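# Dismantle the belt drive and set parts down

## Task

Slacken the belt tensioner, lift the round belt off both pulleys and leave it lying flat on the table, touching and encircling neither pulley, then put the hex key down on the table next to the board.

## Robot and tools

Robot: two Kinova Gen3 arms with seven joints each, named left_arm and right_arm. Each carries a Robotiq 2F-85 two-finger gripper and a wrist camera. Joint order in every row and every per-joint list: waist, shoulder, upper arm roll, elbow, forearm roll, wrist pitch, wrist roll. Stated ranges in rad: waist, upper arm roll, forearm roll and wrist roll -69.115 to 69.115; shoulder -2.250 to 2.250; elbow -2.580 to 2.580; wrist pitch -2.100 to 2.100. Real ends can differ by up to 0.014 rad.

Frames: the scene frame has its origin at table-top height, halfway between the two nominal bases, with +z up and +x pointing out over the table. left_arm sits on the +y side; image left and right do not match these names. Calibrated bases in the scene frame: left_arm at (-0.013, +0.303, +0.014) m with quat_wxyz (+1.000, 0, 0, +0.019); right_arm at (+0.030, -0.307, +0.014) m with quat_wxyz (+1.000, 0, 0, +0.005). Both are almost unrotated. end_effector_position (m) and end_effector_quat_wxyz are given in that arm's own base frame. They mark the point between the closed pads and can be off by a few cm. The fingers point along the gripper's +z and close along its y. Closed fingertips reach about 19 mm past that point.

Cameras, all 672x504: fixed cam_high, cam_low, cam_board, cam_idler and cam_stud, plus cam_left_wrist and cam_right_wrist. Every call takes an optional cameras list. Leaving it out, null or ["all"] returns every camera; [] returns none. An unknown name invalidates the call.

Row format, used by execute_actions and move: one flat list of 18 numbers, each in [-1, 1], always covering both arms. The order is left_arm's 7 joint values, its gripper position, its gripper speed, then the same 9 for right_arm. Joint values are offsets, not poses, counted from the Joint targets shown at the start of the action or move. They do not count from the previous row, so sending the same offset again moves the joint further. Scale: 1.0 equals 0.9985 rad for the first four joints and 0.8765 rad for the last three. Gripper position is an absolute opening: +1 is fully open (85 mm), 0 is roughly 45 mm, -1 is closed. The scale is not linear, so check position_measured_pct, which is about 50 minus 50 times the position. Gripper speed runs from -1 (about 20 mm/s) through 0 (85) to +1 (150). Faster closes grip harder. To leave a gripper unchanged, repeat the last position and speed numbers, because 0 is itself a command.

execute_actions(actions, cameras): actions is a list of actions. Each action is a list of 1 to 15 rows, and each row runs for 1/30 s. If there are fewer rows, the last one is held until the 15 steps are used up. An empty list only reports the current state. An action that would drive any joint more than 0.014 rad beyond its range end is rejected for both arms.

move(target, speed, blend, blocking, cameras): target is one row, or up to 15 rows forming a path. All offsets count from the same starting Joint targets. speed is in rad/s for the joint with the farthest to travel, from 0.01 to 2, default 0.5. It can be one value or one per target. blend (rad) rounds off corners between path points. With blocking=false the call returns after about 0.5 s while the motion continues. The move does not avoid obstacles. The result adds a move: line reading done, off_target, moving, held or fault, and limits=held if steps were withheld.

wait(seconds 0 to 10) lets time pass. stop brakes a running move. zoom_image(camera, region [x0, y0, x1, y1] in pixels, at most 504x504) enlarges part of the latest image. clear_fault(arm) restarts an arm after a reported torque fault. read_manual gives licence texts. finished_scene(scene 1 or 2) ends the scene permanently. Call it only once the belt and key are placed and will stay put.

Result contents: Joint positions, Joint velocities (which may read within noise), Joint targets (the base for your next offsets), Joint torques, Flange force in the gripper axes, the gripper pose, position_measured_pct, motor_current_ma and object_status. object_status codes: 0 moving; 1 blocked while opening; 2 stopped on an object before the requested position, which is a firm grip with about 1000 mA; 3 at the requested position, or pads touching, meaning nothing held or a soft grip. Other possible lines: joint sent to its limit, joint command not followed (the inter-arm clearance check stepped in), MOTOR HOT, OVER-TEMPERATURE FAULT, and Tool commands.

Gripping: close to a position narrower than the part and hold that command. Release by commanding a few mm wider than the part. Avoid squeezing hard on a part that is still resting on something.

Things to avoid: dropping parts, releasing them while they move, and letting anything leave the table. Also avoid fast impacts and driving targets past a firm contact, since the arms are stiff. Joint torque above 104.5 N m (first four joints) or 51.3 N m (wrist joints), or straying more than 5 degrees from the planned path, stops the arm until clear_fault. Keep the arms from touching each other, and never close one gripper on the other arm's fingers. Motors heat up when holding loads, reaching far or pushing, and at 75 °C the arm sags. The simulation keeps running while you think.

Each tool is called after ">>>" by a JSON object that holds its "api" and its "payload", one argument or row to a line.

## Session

>>> {"api": "execute_actions", "payload": {
  "actions": []
}}

Scene clock: 0.00 s.
left_arm: end_effector_position=(+0.2001, -0.0069, +0.2975) position_measured_pct=0.0 object_status=3 motor_current_ma=0 end_effector_quat_wxyz=(-0.063, +0.681, -0.728, +0.042) | right_arm: end_effector_position=(+0.8100, +0.1285, +0.1428) position_measured_pct=0.0 object_status=3 motor_current_ma=0 end_effector_quat_wxyz=(-0.074, +0.905, +0.000, +0.418)
Joint positions: left_arm=[0.009 -0.371 -0.045 2.172 -0.039 1.19 3.053] | right_arm=[-0.281 0.929 0.169 1.332 1.636 -0.084 2.795]
Joint velocities: within noise
Joint torques (N m): no reading
Motor temperatures (°C): left_arm=[31 31 27 32 37 42 39] | right_arm=[30 30 29 30 36 36 40]
Flange force (N): no reading
Joint targets: left_arm=[0.009 -0.371 -0.045 2.172 -0.039 1.190 3.053] | right_arm=[-0.281 0.929 0.169 1.332 1.636 -0.084 2.795]
Tool commands: left_gripper/position=+1.0 left_gripper/speed=+1.0 right_gripper/position=+1.0 right_gripper/speed=+1.0

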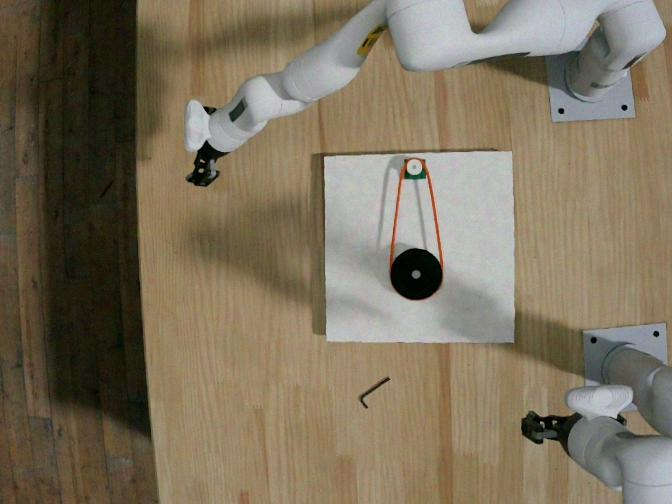

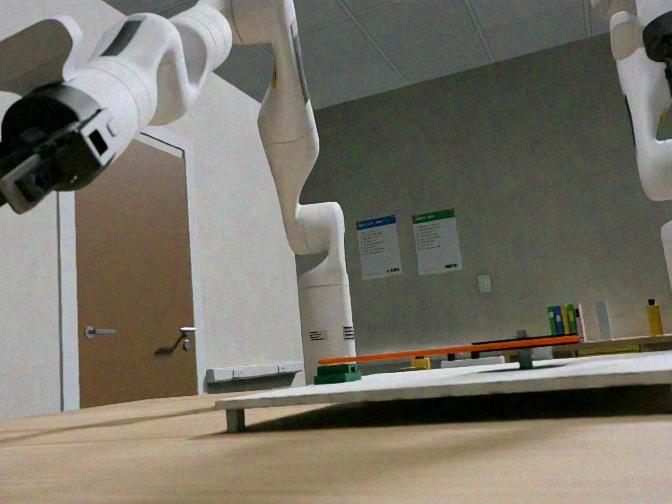

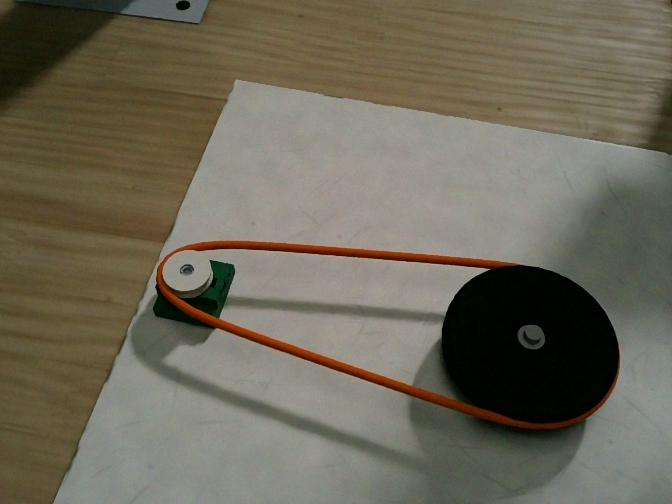

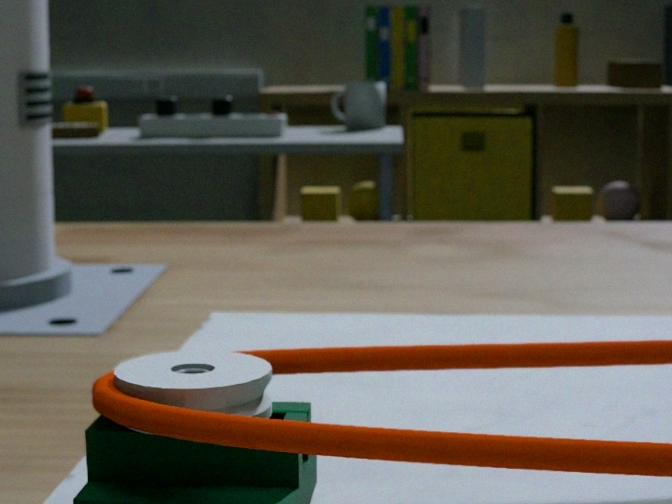

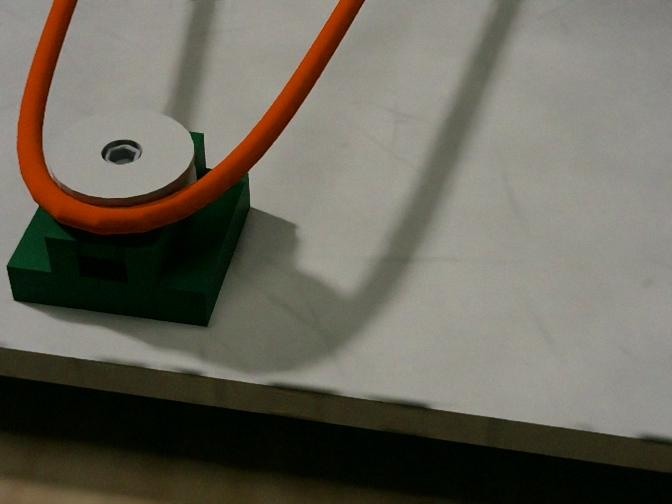

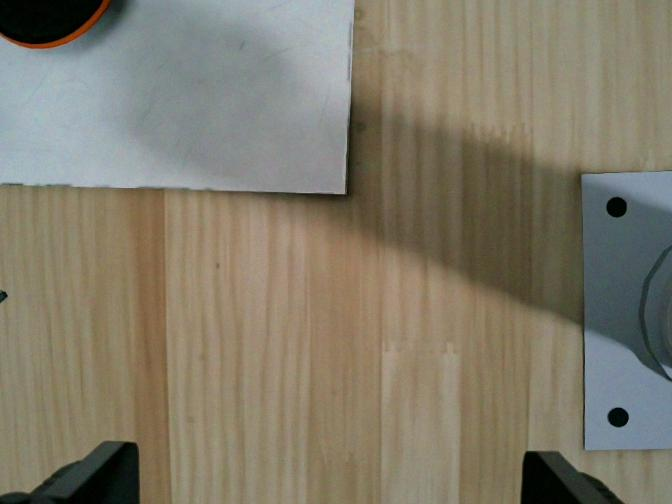

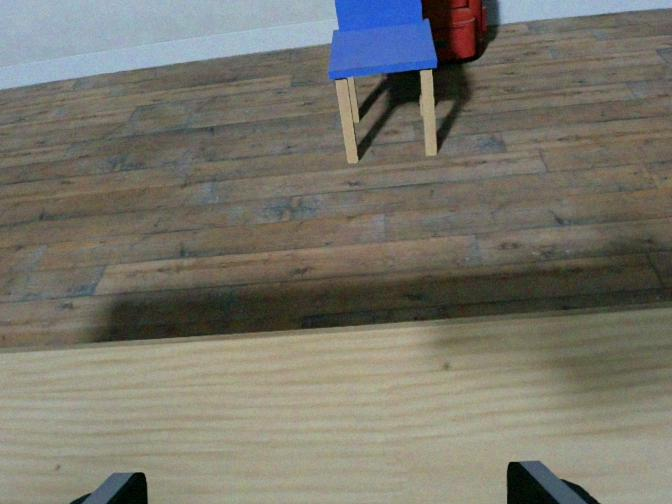

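>>> {"api": "zoom_image", "payload": {
  "camera": "cam_high",
  "region": [340, 360, 410, 420]
}}

>>> {"api": "zoom_image", "payload": {
  "camera": "cam_stud",
  "region": [60, 100, 230, 220]
}}

Scaled by 7.200 from the camera's 672x504 image, which has a finer 960x720 frame.

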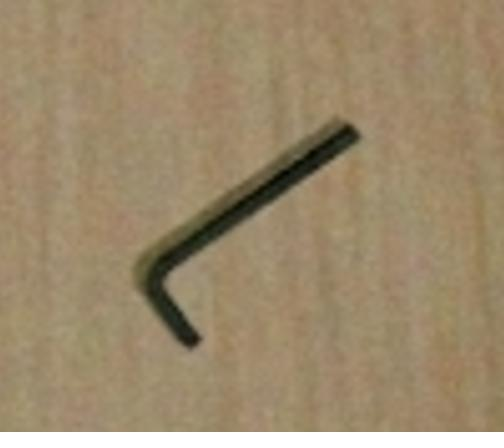

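Scaled by 2.965 from the camera's 672x504 image, which has a finer 960x720 frame.

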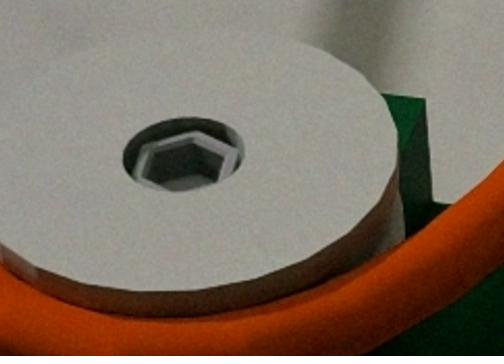

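>>> {"api": "move", "payload": {
  "target": [-0.0043,0.3472,0.015,-0.2157,0.0148,-0.0924,-0.3659,0,0,0.0708,-0.4076,-0.0564,0.0855,-0.6222,0.5788,0.9789,-0.6,0],
  "speed": 0.9,
  "cameras": []
}}

>>> {"api": "move", "payload": {
  "target": [
    [-0.0043,0.3472,0.015,-0.2157,0.0148,-0.0924,-0.3659,0,0,0.0708,-0.2717,-0.0564,0.0855,-0.6222,0.5788,0.9789,-0.6,0]
  ],
  "speed": 0.9,
  "cameras": []
}}

>>> {"api": "move", "payload": {
  "target": [
    [-0.0043,0.3472,0.015,-0.2157,0.0148,-0.0924,-0.3659,0,0,0.0708,-0.1359,-0.0564,0.0855,-0.6222,0.5788,0.9789,-0.6,0]
  ],
  "speed": 0.9,
  "cameras": ["cam_high","cam_left_wrist","cam_right_wrist"]
}}

Scene clock: 135.73 s.
left_arm: end_effector_position=(+0.3150, -0.0097, +0.2845) position_measured_pct=49.8 object_status=3 motor_current_ma=0 end_effector_quat_wxyz=(+0.048, -0.554, +0.831, -0.017) | right_arm: end_effector_position=(+0.7576, -0.0480, +0.3877) position_measured_pct=80.1 object_status=3 motor_current_ma=0 end_effector_quat_wxyz=(+0.158, +0.860, -0.031, +0.483)
Joint positions: left_arm=[0.005 -0.024 -0.03 1.957 -0.026 1.109 2.732] | right_arm=[-0.21 0.523 0.113 1.418 1.09 0.423 3.653]
Joint velocities: within noise
Joint torques (N m): left_arm=[-0.87 -7.16 0.6 -9.03 0.33 -0.29 -0.54] | right_arm=[1.21 -20.66 0.42 -11.12 1.22 -0.38 -0.05]
Motor temperatures (°C): left_arm=[30 29 27 33 37 42 38] | right_arm=[30 32 29 31 36 36 40]
Flange force (N): left_arm=[3.4 2.3 -0.2] | right_arm=[-6.8 -2.4 -1.8]
Joint targets: left_arm=[0.005 -0.024 -0.030 1.957 -0.026 1.109 2.732] | right_arm=[-0.210 0.522 0.113 1.417 1.090 0.423 3.653]
move: done
No camera images: "cameras" was empty.

Scene clock: 137.17 s.
left_arm: end_effector_position=(+0.4259, -0.0153, +0.2241) position_measured_pct=49.8 object_status=3 motor_current_ma=0 end_effector_quat_wxyz=(+0.026, -0.411, +0.911, -0.003) | right_arm: end_effector_position=(+0.5691, -0.1051, +0.3937) position_measured_pct=80.1 object_status=3 motor_current_ma=0 end_effector_quat_wxyz=(+0.220, +0.941, +0.054, +0.251)
Joint positions: left_arm=[0.001 0.323 -0.015 1.741 -0.013 1.028 2.411] | right_arm=[-0.139 0.251 0.057 1.503 0.545 0.931 4.511]
Joint velocities: within noise
Joint torques (N m): left_arm=[-0.9 -13.52 0.63 -8.35 0.31 -0.11 -0.58] | right_arm=[1.21 -15.24 -0.48 -10.64 1.38 -0.93 -0.09]
Motor temperatures (°C): left_arm=[30 29 27 33 37 42 38] | right_arm=[30 32 29 31 36 36 40]
Flange force (N): left_arm=[4.4 0.2 -0.2] | right_arm=[-1.7 -2.3 0.2]
Joint targets: left_arm=[0.001 0.323 -0.015 1.741 -0.013 1.028 2.411] | right_arm=[-0.139 0.251 0.057 1.503 0.545 0.931 4.511]
move: done
No camera images: "cameras" was empty.

Scene clock: 138.60 s.
left_arm: end_effector_position=(+0.5160, -0.0229, +0.1197) position_measured_pct=49.8 object_status=3 motor_current_ma=0 end_effector_quat_wxyz=(+0.000, -0.259, +0.966, +0.000) | right_arm: end_effector_position=(+0.3609, -0.0001, +0.3498) position_measured_pct=80.1 object_status=3 motor_current_ma=0 end_effector_quat_wxyz=(+0.000, +0.935, +0.354, +0.000)
Joint positions: left_arm=[-0.004 0.669 0 1.526 0 0.947 2.091] | right_arm=[-0.068 0.115 0 1.588 0 1.438 5.369]
Joint velocities: within noise
Joint torques (N m): left_arm=[-0.93 -18.75 0.77 -7.49 0.31 0.03 -0.55] | right_arm=[1.2 -11.35 -0.97 -9.44 0.18 0.14 -0.02]
Motor temperatures (°C): left_arm=[30 29 27 33 37 42 38] | right_arm=[30 32 29 31 36 36 40]
Flange force (N): left_arm=[3.8 -0.9 -0.8] | right_arm=[-0.3 -1.4 2.0]
Joint targets: left_arm=[-0.004 0.669 0.000 1.526 0.000 0.947 2.091] | right_arm=[-0.068 0.115 0.000 1.588 0.000 1.438 5.369]
move: done
Images, in order (width x height): cam_high 672x504, cam_left_wrist 672x504, cam_right_wrist 672x504.

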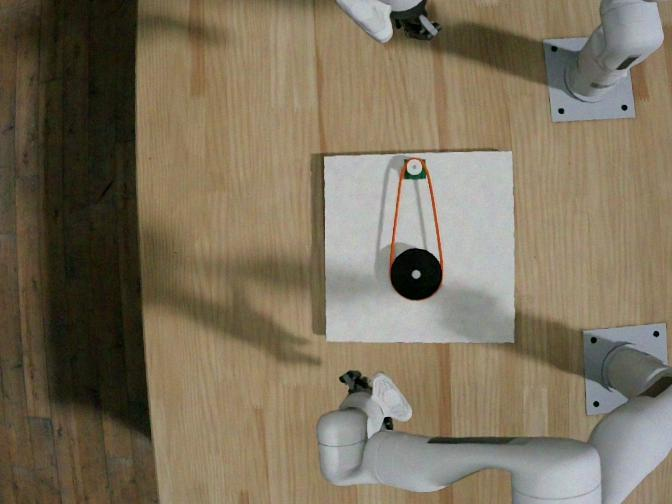

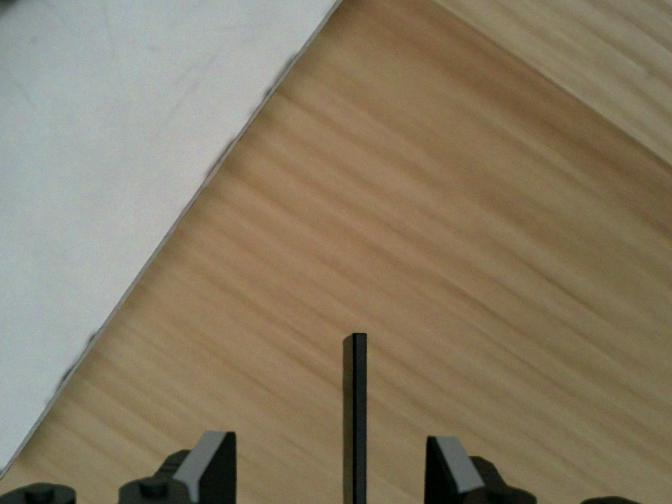

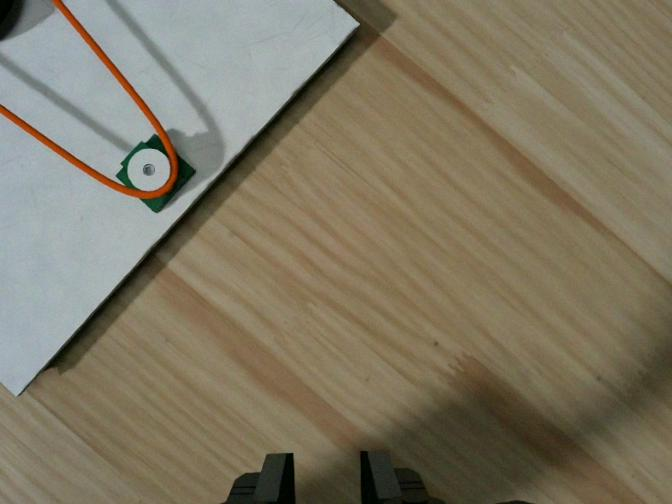

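>>> {"api": "move", "payload": {
  "target": [-0.0163,0.1342,0,0.0898,0,-0.2556,-0.0186,-0.4,-1,0,0,0,0,0,0,0,-0.6,-1],
  "speed": 0.3,
  "cameras": ["cam_left_wrist"]
}}

Scene clock: 155.03 s.
left_arm: end_effector_position=(+0.5110, -0.0145, +0.0298) position_measured_pct=69.7 object_status=0 motor_current_ma=0 end_effector_quat_wxyz=(+0.000, -0.259, +0.966, +0.000) | right_arm: end_effector_position=(+0.3609, -0.0001, +0.3498) position_measured_pct=80.1 object_status=3 motor_current_ma=0 end_effector_quat_wxyz=(+0.000, +0.935, +0.355, +0.000)
Joint positions: left_arm=[-0.02 0.803 0 1.616 0 0.723 2.074] | right_arm=[-0.068 0.115 0 1.588 0 1.438 5.369]
Joint velocities: within noise
Joint torques (N m): left_arm=[-0.93 -19.39 0.93 -6.19 0.34 -0.01 -0.5] | right_arm=[1.23 -11.38 -1.04 -9.47 0.16 0.14 -0.09]
Motor temperatures (°C): left_arm=[30 30 27 33 37 42 38] | right_arm=[30 32 29 31 36 36 40]
Flange force (N): left_arm=[3.6 -1.1 -1.5] | right_arm=[-0.4 -1.2 2.1]
Joint targets: left_arm=[-0.020 0.803 0.000 1.616 0.000 0.723 2.074] | right_arm=[-0.068 0.115 0.000 1.588 0.000 1.438 5.369]
move: done
Images, in order (width x height): cam_left_wrist 672x504.

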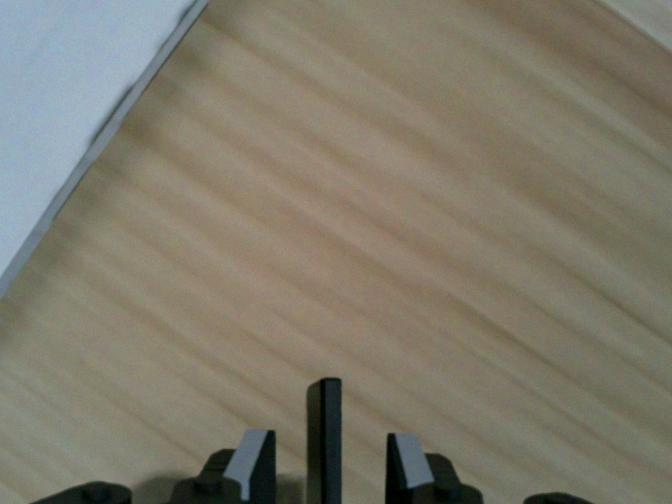

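>>> {"api": "move", "payload": {
  "target": [0,0.0411,0,0.0077,0,-0.0556,0,-0.4,-1,0,0,0,0,0,0,0,-0.6,-1],
  "speed": 0.1,
  "cameras": ["cam_left_wrist"]
}}

Scene clock: 162.77 s.
left_arm: end_effector_position=(+0.5110, -0.0145, +0.0073) position_measured_pct=69.7 object_status=3 motor_current_ma=0 end_effector_quat_wxyz=(+0.000, -0.259, +0.966, +0.000) | right_arm: end_effector_position=(+0.3609, -0.0001, +0.3498) position_measured_pct=80.1 object_status=3 motor_current_ma=0 end_effector_quat_wxyz=(+0.000, +0.935, +0.355, +0.000)
Joint positions: left_arm=[-0.02 0.845 0 1.623 0 0.674 2.074] | right_arm=[-0.068 0.115 0 1.588 0 1.438 5.369]
Joint velocities: within noise
Joint torques (N m): left_arm=[-0.84 -19.74 0.92 -5.79 0.33 0.07 -0.59] | right_arm=[1.29 -11.31 -0.98 -9.4 0.13 0.14 -0.03]
Motor temperatures (°C): left_arm=[30 30 27 33 37 42 38] | right_arm=[30 32 29 31 36 36 40]
Flange force (N): left_arm=[3.3 -1.3 -1.2] | right_arm=[-0.2 -1.5 1.9]
Joint targets: left_arm=[-0.020 0.844 0.000 1.623 0.000 0.674 2.074] | right_arm=[-0.068 0.115 0.000 1.588 0.000 1.438 5.369]
move: done
Images, in order (width x height): cam_left_wrist 672x504.

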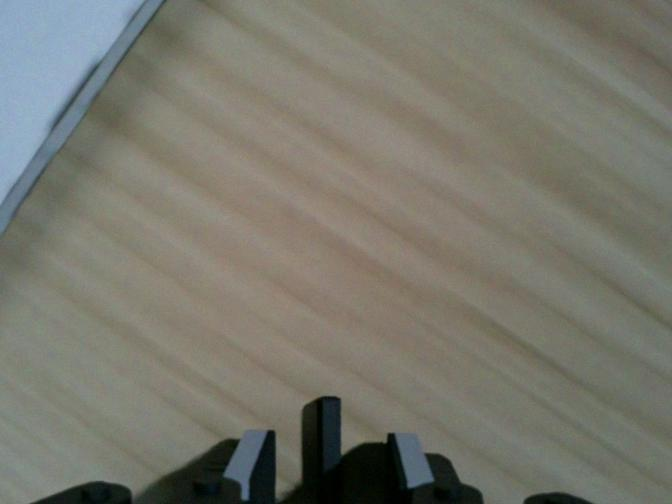

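>>> {"api": "move", "payload": {
  "target": [
    [0,0.0022,0,0.0004,0,-0.003,0,-0.4,-1,0,0,0,0,0,0,0,-0.6,-1],
    [0,0.0022,0,0.0004,0,-0.003,0,-1,-1,0,0,0,0,0,0,0,-0.6,-1]
  ],
  "speed": 0.05,
  "cameras": ["cam_left_wrist"]
}}

Scene clock: 171.57 s.
left_arm: end_effector_position=(+0.5110, -0.0145, +0.0061) position_measured_pct=95.7 object_status=0 motor_current_ma=1000 end_effector_quat_wxyz=(+0.000, -0.259, +0.966, +0.000) | right_arm: end_effector_position=(+0.3609, -0.0001, +0.3498) position_measured_pct=80.1 object_status=3 motor_current_ma=0 end_effector_quat_wxyz=(+0.000, +0.935, +0.355, +0.000)
Joint positions: left_arm=[-0.02 0.847 0 1.624 0 0.672 2.074] | right_arm=[-0.068 0.115 0 1.588 0 1.438 5.369]
Joint velocities: within noise
Joint torques (N m): left_arm=[-0.91 -16.74 0.8 -5.22 0.34 -0.45 -0.51] | right_arm=[1.18 -11.34 -1.04 -9.37 0.19 0.13 -0.08]
Motor temperatures (°C): left_arm=[30 30 27 33 37 42 38] | right_arm=[30 32 29 31 36 36 40]
Flange force (N): left_arm=[4.2 -0.7 -8.1] | right_arm=[-0.3 -1.0 1.8]
Joint targets: left_arm=[-0.020 0.847 0.000 1.624 0.000 0.672 2.074] | right_arm=[-0.068 0.115 0.000 1.588 0.000 1.438 5.369]
move: done
Images, in order (width x height): cam_left_wrist 672x504.

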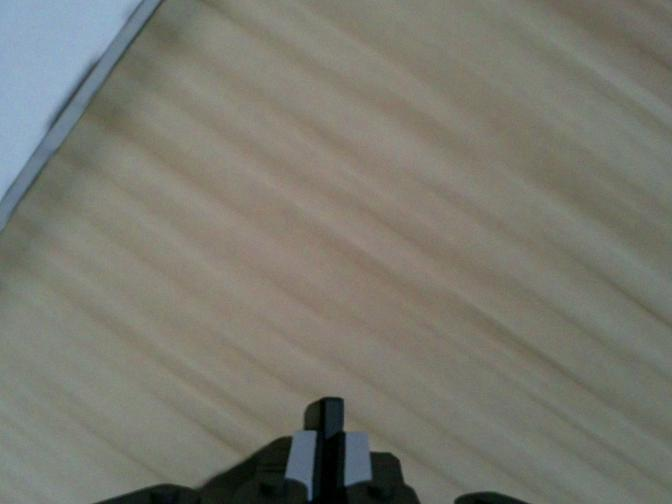

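>>> {"api": "move", "payload": {
  "target": [
    [0,-0.0183,0,-0.0034,0,0.0247,0,-1,-1,0,0,0,0,0,0,0,-0.6,-1],
    [0,-0.5478,0,-0.1142,0,0.7507,0,-1,-1,0.4687,0,0,0,0,0,0,-0.6,-1]
  ],
  "speed": [0.05,0.5],
  "cameras": ["cam_left_wrist","cam_high"]
}}

Scene clock: 205.37 s.
left_arm: end_effector_position=(+0.4309, -0.0162, +0.3012) position_measured_pct=95.7 object_status=2 motor_current_ma=1000 end_effector_quat_wxyz=(+0.001, -0.259, +0.966, +0.000) | right_arm: end_effector_position=(+0.3220, -0.1629, +0.3498) position_measured_pct=80.1 object_status=3 motor_current_ma=0 end_effector_quat_wxyz=(+0.000, +0.992, +0.128, +0.000)
Joint positions: left_arm=[-0.02 0.3 0 1.51 0 1.33 2.074] | right_arm=[0.399 0.115 0 1.588 0 1.438 5.369]
Joint velocities: within noise
Joint torques (N m): left_arm=[-0.93 -13.55 0.38 -9.1 0.36 -0.02 -0.58] | right_arm=[1.2 -11.34 -1.03 -9.39 0.12 0.11 -0.05]
Motor temperatures (°C): left_arm=[30 31 27 33 37 42 38] | right_arm=[30 32 29 31 36 36 40]
Flange force (N): left_arm=[4.8 -0.7 0.5] | right_arm=[-0.3 -1.2 1.8]
Joint targets: left_arm=[-0.020 0.300 0.000 1.510 0.000 1.330 2.074] | right_arm=[0.400 0.115 0.000 1.588 0.000 1.438 5.369]
move: done
Images, in order (width x height): cam_high 672x504, cam_left_wrist 672x504.

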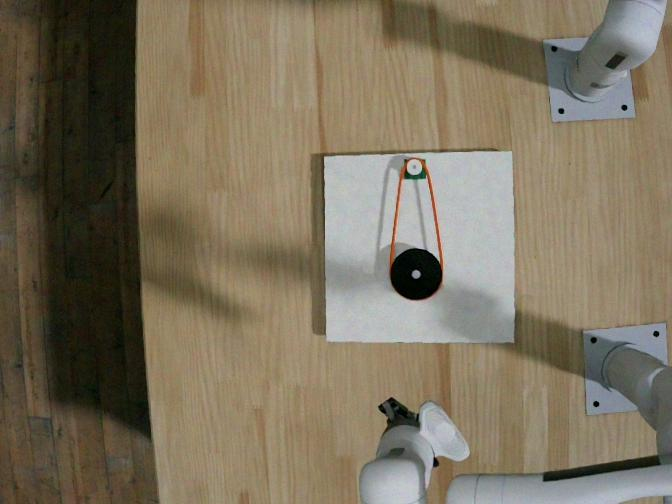

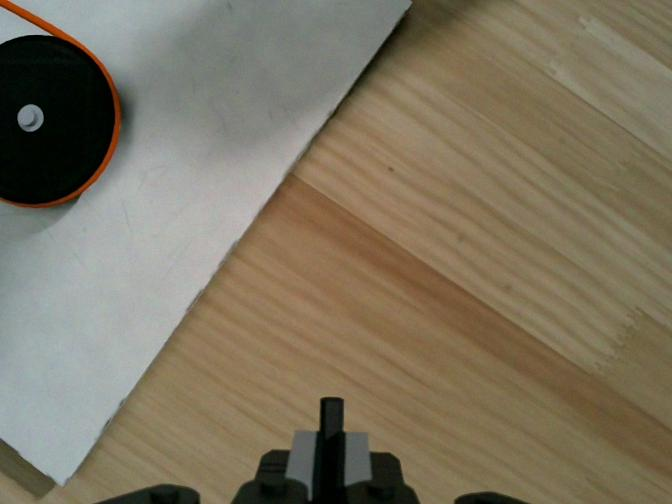

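>>> {"api": "move", "payload": {
  "target": [0.2122,0.1387,0,0.2556,0,-0.8971,0.3045,-1,-1,0,0,0,0,0,0,0,-0.6,-1],
  "speed": 0.7,
  "cameras": []
}}

>>> {"api": "move", "payload": {
  "target": [0.2122,0.1387,0,0.2556,0,-0.8971,0.3045,-1,-1,0,0,0,0,0,0,0,-0.6,-1],
  "speed": 0.7,
  "cameras": ["cam_high"]
}}

>>> {"api": "move", "payload": {
  "target": [0.2122,0.1387,0,0.2556,0,-0.8971,0.3045,-1,-1,0,0,0,0,0,0,0,-0.6,-1],
  "speed": 0.7,
  "cameras": []
}}

>>> {"api": "move", "payload": {
  "target": [0.2122,0.1387,0,0.2556,0,-0.8971,0.3045,-1,-1,0,0,0,0,0,0,0,-0.6,-1],
  "speed": 0.7
}}

Scene clock: 217.97 s.
left_arm: end_effector_position=(+0.5372, -0.1295, +0.1928) position_measured_pct=95.7 object_status=2 motor_current_ma=1000 end_effector_quat_wxyz=(+0.174, -0.280, +0.940, -0.091) | right_arm: end_effector_position=(+0.3220, -0.1629, +0.3498) position_measured_pct=80.1 object_status=3 motor_current_ma=0 end_effector_quat_wxyz=(+0.000, +0.992, +0.128, +0.000)
Joint positions: left_arm=[0.192 0.438 0 1.765 0 0.543 2.341] | right_arm=[0.4 0.115 0 1.588 0 1.438 5.369]
Joint velocities: within noise
Joint torques (N m): left_arm=[-0.86 -16.01 0.71 -8.72 0.31 -1.11 -0.49] | right_arm=[1.21 -11.37 -1.05 -9.39 0.2 0.13 -0.06]
Motor temperatures (°C): left_arm=[30 31 27 33 37 42 38] | right_arm=[30 31 29 31 36 36 40]
Flange force (N): left_arm=[5.0 -1.5 -1.5] | right_arm=[-0.2 -1.1 1.9]
Joint targets: left_arm=[0.192 0.438 0.000 1.765 0.000 0.543 2.341] | right_arm=[0.400 0.115 0.000 1.588 0.000 1.438 5.369]
move: done
No camera images: "cameras" was empty.

Scene clock: 219.50 s.
left_arm: end_effector_position=(+0.5541, -0.2635, +0.1491) position_measured_pct=95.7 object_status=2 motor_current_ma=1000 end_effector_quat_wxyz=(+0.289, -0.288, +0.877, -0.253) | right_arm: end_effector_position=(+0.3220, -0.1629, +0.3498) position_measured_pct=80.1 object_status=3 motor_current_ma=0 end_effector_quat_wxyz=(+0.000, +0.992, +0.128, +0.000)
Joint positions: left_arm=[0.404 0.577 0 2.02 0 -0.243 2.608] | right_arm=[0.4 0.115 0 1.588 0 1.438 5.369]
Joint velocities: within noise
Joint torques (N m): left_arm=[-0.84 -16.8 0.83 -7.06 0.28 -2.03 -0.54] | right_arm=[1.26 -11.34 -0.98 -9.44 0.14 0.1 -0.05]
Motor temperatures (°C): left_arm=[30 31 27 33 37 42 38] | right_arm=[30 31 29 31 36 36 40]
Flange force (N): left_arm=[3.9 -1.4 -2.7] | right_arm=[-0.3 -1.4 1.9]
Joint targets: left_arm=[0.404 0.577 0.000 2.020 0.000 -0.243 2.608] | right_arm=[0.400 0.115 0.000 1.588 0.000 1.438 5.369]
move: done
Images, in order (width x height): cam_high 672x504.

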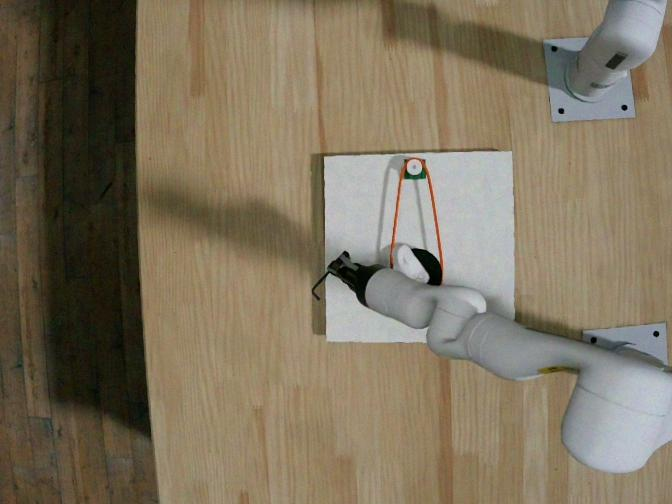

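Scene clock: 221.03 s.
left_arm: end_effector_position=(+0.4847, -0.3730, +0.1733) position_measured_pct=95.7 object_status=2 motor_current_ma=1000 end_effector_quat_wxyz=(+0.319, -0.281, +0.782, -0.456) | right_arm: end_effector_position=(+0.3220, -0.1629, +0.3498) position_measured_pct=80.1 object_status=3 motor_current_ma=0 end_effector_quat_wxyz=(+0.000, +0.992, +0.128, +0.000)
Joint positions: left_arm=[0.616 0.715 0 2.275 0 -1.029 2.875] | right_arm=[0.4 0.115 0 1.588 0 1.438 5.369]
Joint velocities: within noise
Joint torques (N m): left_arm=[-0.72 -16.37 0.92 -4.34 0.27 -2.74 -0.57] | right_arm=[1.23 -11.36 -1.07 -9.42 0.19 0.14 -0.06]
Motor temperatures (°C): left_arm=[30 31 27 33 37 42 38] | right_arm=[30 31 29 31 36 36 40]
Flange force (N): left_arm=[-0.2 -1.7 -2.2] | right_arm=[-0.3 -1.2 2.0]
Joint targets: left_arm=[0.616 0.715 0.000 2.275 0.000 -1.029 2.875] | right_arm=[0.400 0.115 0.000 1.588 0.000 1.438 5.369]
move: done
No camera images: "cameras" was empty.

Scene clock: 222.57 s.
left_arm: end_effector_position=(+0.3560, -0.4238, +0.2569) position_measured_pct=95.7 object_status=2 motor_current_ma=1000 end_effector_quat_wxyz=(+0.257, -0.257, +0.658, -0.660) | right_arm: end_effector_position=(+0.3220, -0.1629, +0.3498) position_measured_pct=80.1 object_status=3 motor_current_ma=0 end_effector_quat_wxyz=(+0.000, +0.992, +0.128, +0.000)
Joint positions: left_arm=[0.828 0.854 0 2.531 0 -1.816 3.142] | right_arm=[0.4 0.115 0 1.588 0 1.438 5.369]
Joint velocities: within noise
Joint torques (N m): left_arm=[-0.84 -15.17 0.91 -0.96 0.26 -2.87 -0.53] | right_arm=[1.25 -11.38 -0.97 -9.41 0.17 0.13 -0.04]
Motor temperatures (°C): left_arm=[30 31 27 33 37 42 38] | right_arm=[30 31 29 31 36 36 40]
Flange force (N): left_arm=[-0.3 -2.4 -0.4] | right_arm=[-0.1 -1.3 1.9]
Joint targets: left_arm=[0.828 0.854 0.000 2.531 0.000 -1.816 3.142] | right_arm=[0.400 0.115 0.000 1.588 0.000 1.438 5.369]
move: done

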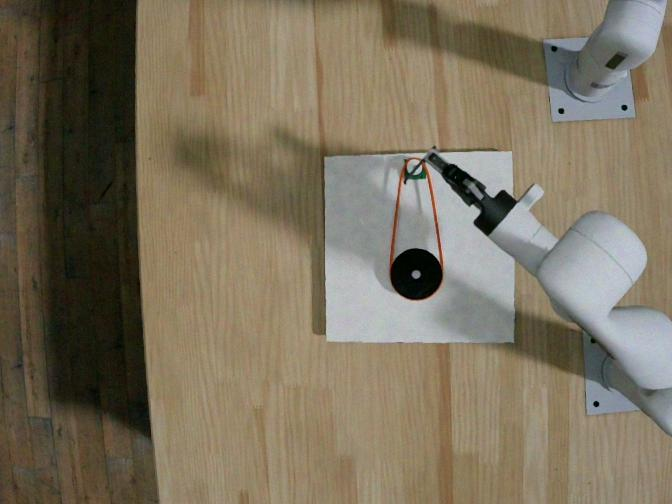

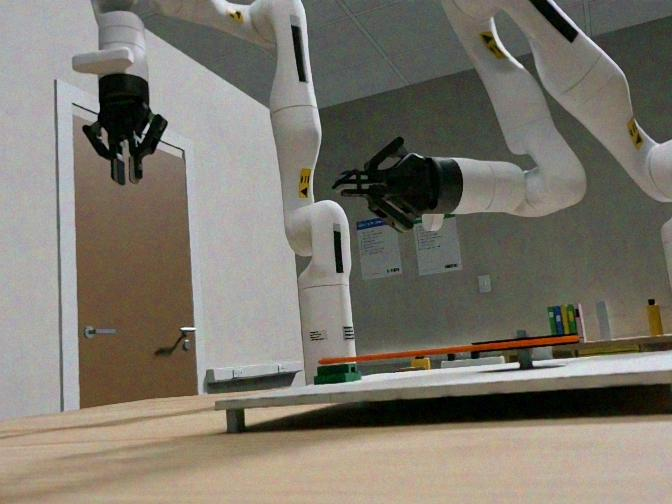

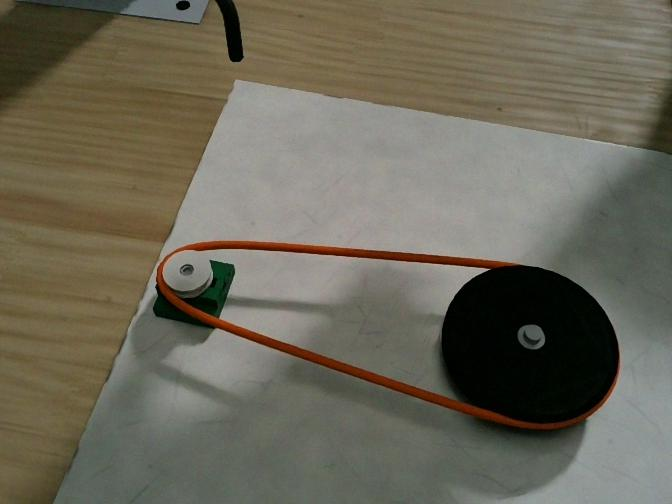

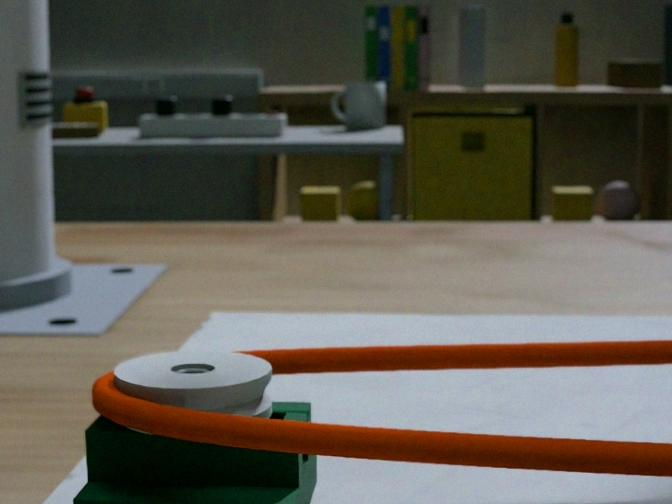

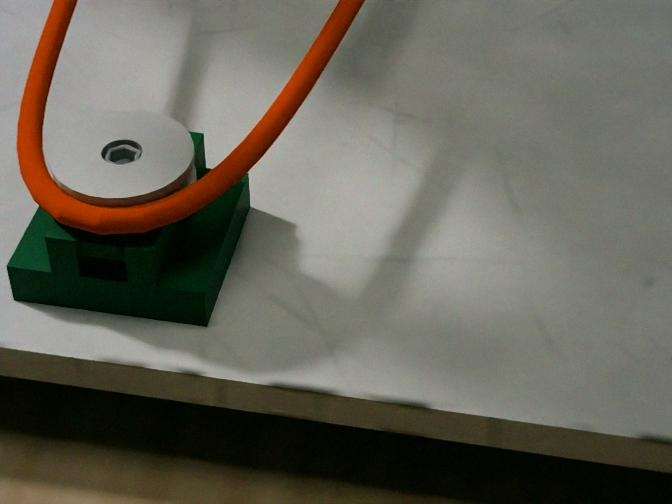

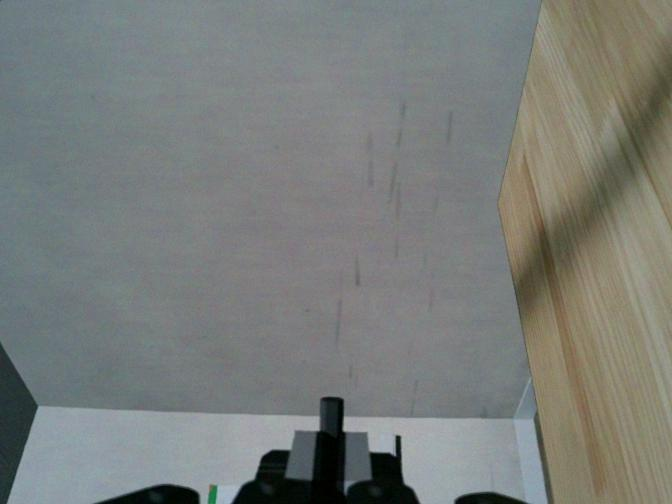

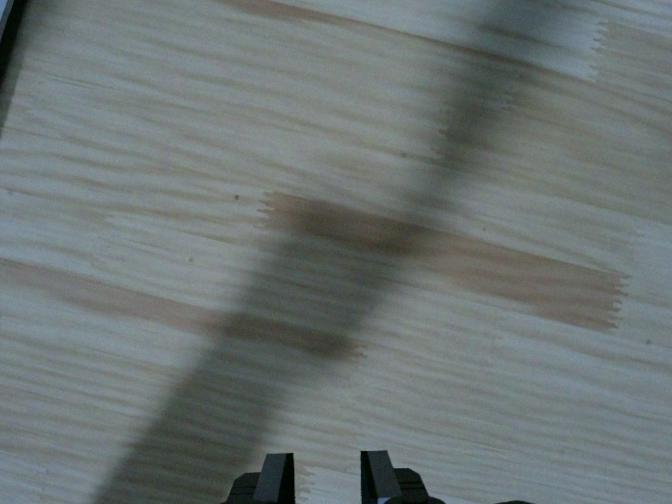

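>>> {"api": "move", "payload": {
  "target": [0,0,0,0,0,0,0,-1,-1,-0.979,0.1499,0,-0.1879,0,0.0439,-0.5799,-0.4,-1],
  "speed": 0.5
}}

Scene clock: 237.23 s.
left_arm: end_effector_position=(+0.3560, -0.4238, +0.2569) position_measured_pct=95.7 object_status=2 motor_current_ma=1000 end_effector_quat_wxyz=(+0.257, -0.257, +0.658, -0.660) | right_arm: end_effector_position=(+0.3678, +0.2103, +0.3498) position_measured_pct=69.7 object_status=3 motor_current_ma=0 end_effector_quat_wxyz=(+0.000, +0.935, +0.355, +0.000)
Joint positions: left_arm=[0.828 0.854 0 2.531 0 -1.816 3.142] | right_arm=[-0.578 0.265 0 1.401 0 1.477 4.861]
Joint velocities: within noise
Joint torques (N m): left_arm=[-1 -15.18 0.9 -0.9 0.28 -2.95 -0.5] | right_arm=[1.19 -14.37 -1 -9.39 0.21 0.11 -0.1]
Motor temperatures (°C): left_arm=[30 31 27 33 37 42 38] | right_arm=[30 31 29 31 36 36 40]
Flange force (N): left_arm=[0.1 -2.6 0.1] | right_arm=[-0.8 -1.4 1.7]
Joint targets: left_arm=[0.828 0.854 0.000 2.531 0.000 -1.816 3.142] | right_arm=[-0.578 0.265 0.000 1.401 0.000 1.477 4.861]
move: done

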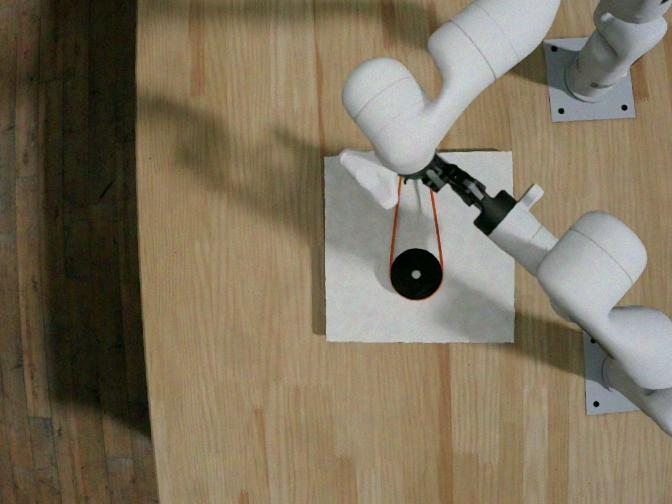

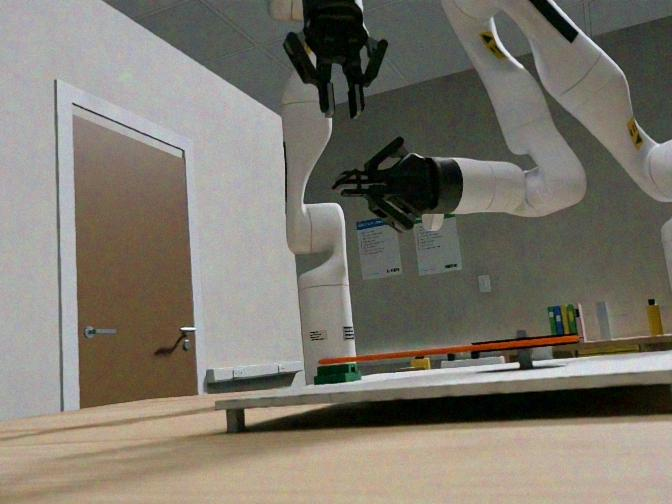

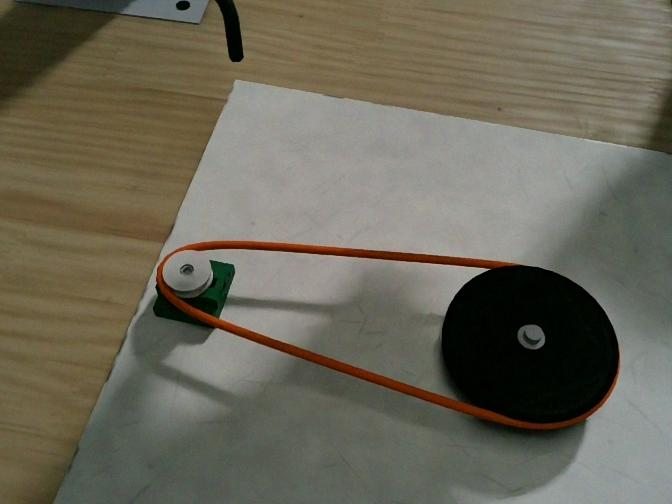

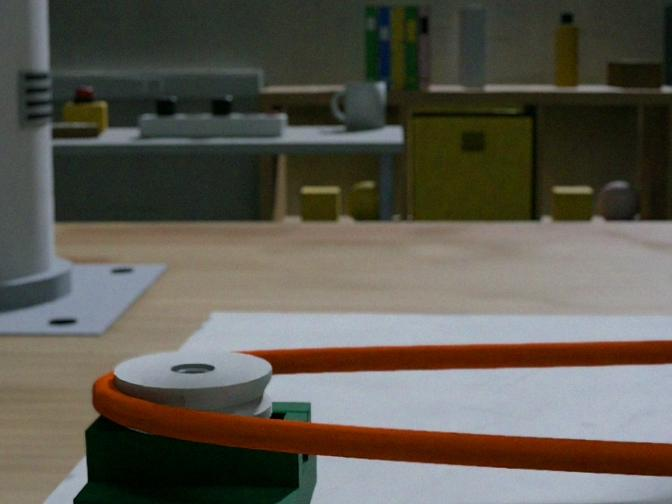

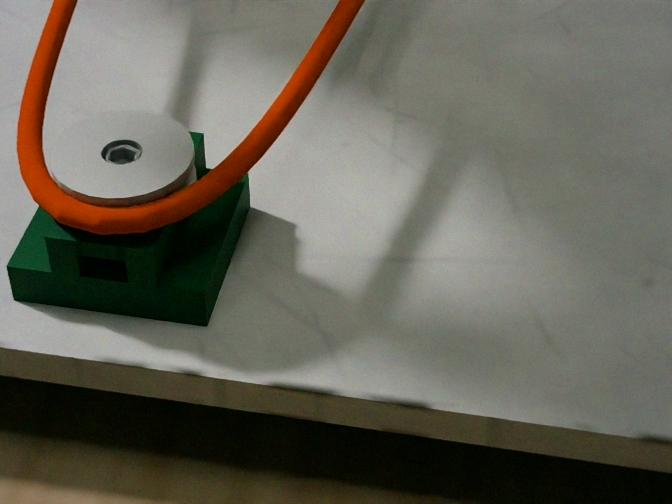

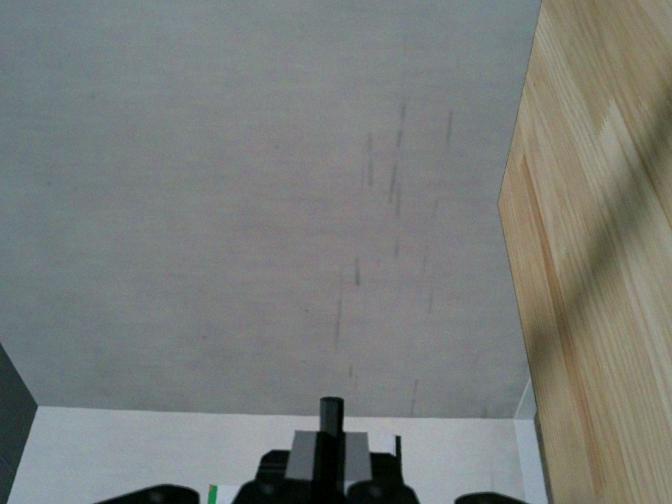

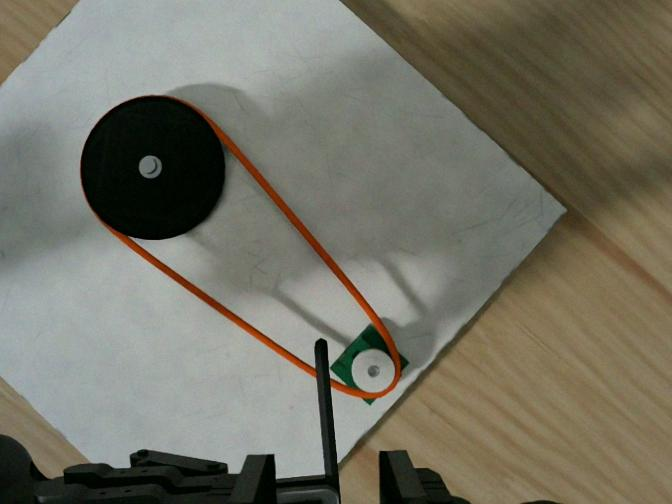

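>>> {"api": "move", "payload": {
  "target": [0,0,0,0,0,0,0,-1,-1,0,0.0449,0,0.2152,0,-0.2979,0.12,-0.4,-1],
  "speed": 0.15,
  "cameras": ["cam_low","cam_right_wrist","cam_left_wrist","cam_high"]
}}

>>> {"api": "zoom_image", "payload": {
  "camera": "cam_right_wrist",
  "region": [220, 290, 440, 504]
}}

Scene clock: 265.17 s.
left_arm: end_effector_position=(+0.3560, -0.4238, +0.2569) position_measured_pct=95.7 object_status=2 motor_current_ma=1000 end_effector_quat_wxyz=(+0.257, -0.257, +0.658, -0.660) | right_arm: end_effector_position=(+0.3682, +0.2105, +0.2651) position_measured_pct=69.7 object_status=3 motor_current_ma=0 end_effector_quat_wxyz=(+0.000, +0.915, +0.404, +0.000)
Joint positions: left_arm=[0.828 0.854 0 2.531 0 -1.816 3.142] | right_arm=[-0.578 0.31 0 1.615 0 1.215 4.966]
Joint velocities: within noise
Joint torques (N m): left_arm=[-0.89 -15.17 0.98 -0.81 0.32 -2.97 -0.49] | right_arm=[1.23 -14.72 -0.86 -9.04 0.19 0.06 -0.06]
Motor temperatures (°C): left_arm=[30 31 27 33 37 42 38] | right_arm=[30 31 29 31 36 36 40]
Flange force (N): left_arm=[-0.4 -2.6 0.5] | right_arm=[-1.1 -2.0 1.7]
Joint targets: left_arm=[0.828 0.854 0.000 2.531 0.000 -1.816 3.142] | right_arm=[-0.578 0.310 0.000 1.615 0.000 1.215 4.966]
move: done
Images, in order (width x height): cam_high 672x504, cam_low 672x504, cam_left_wrist 672x504, cam_right_wrist 672x504.

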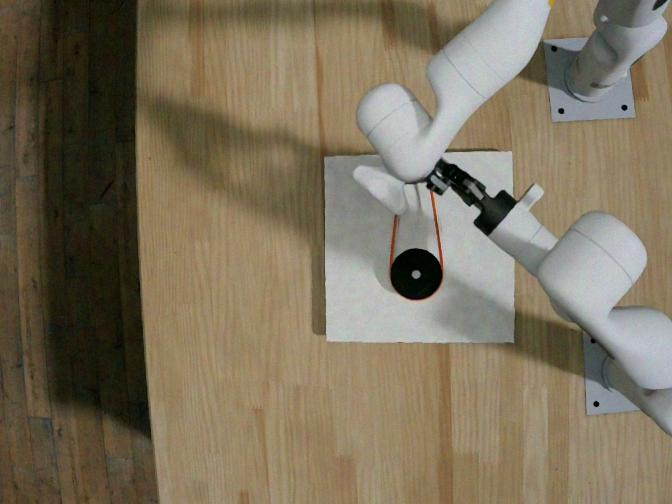

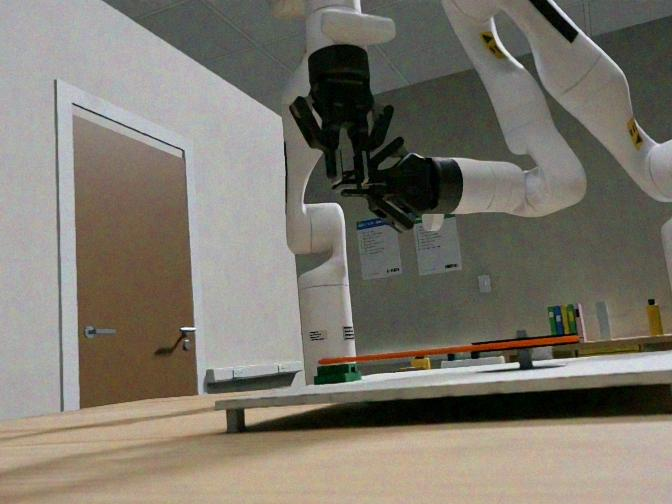

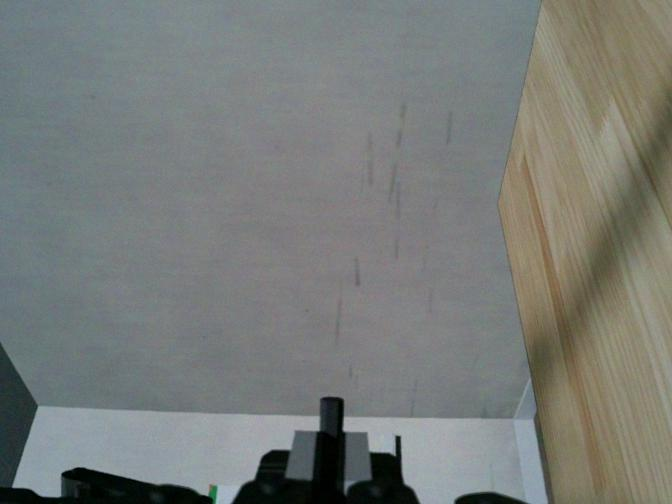

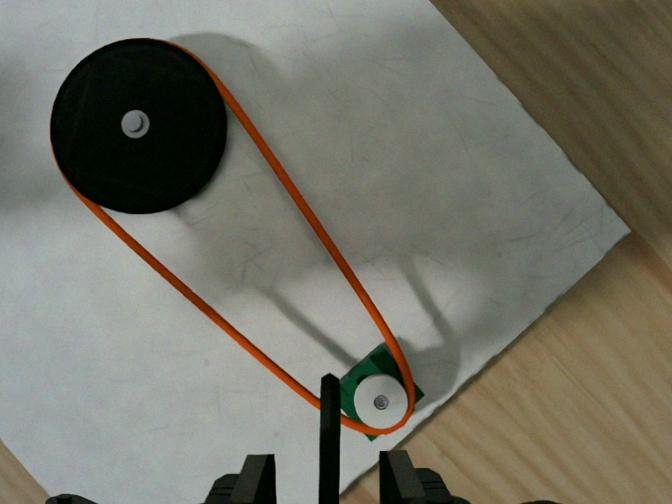

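Scaled by 2.291.

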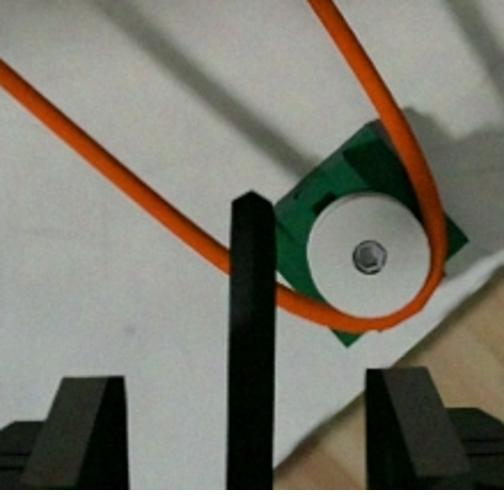

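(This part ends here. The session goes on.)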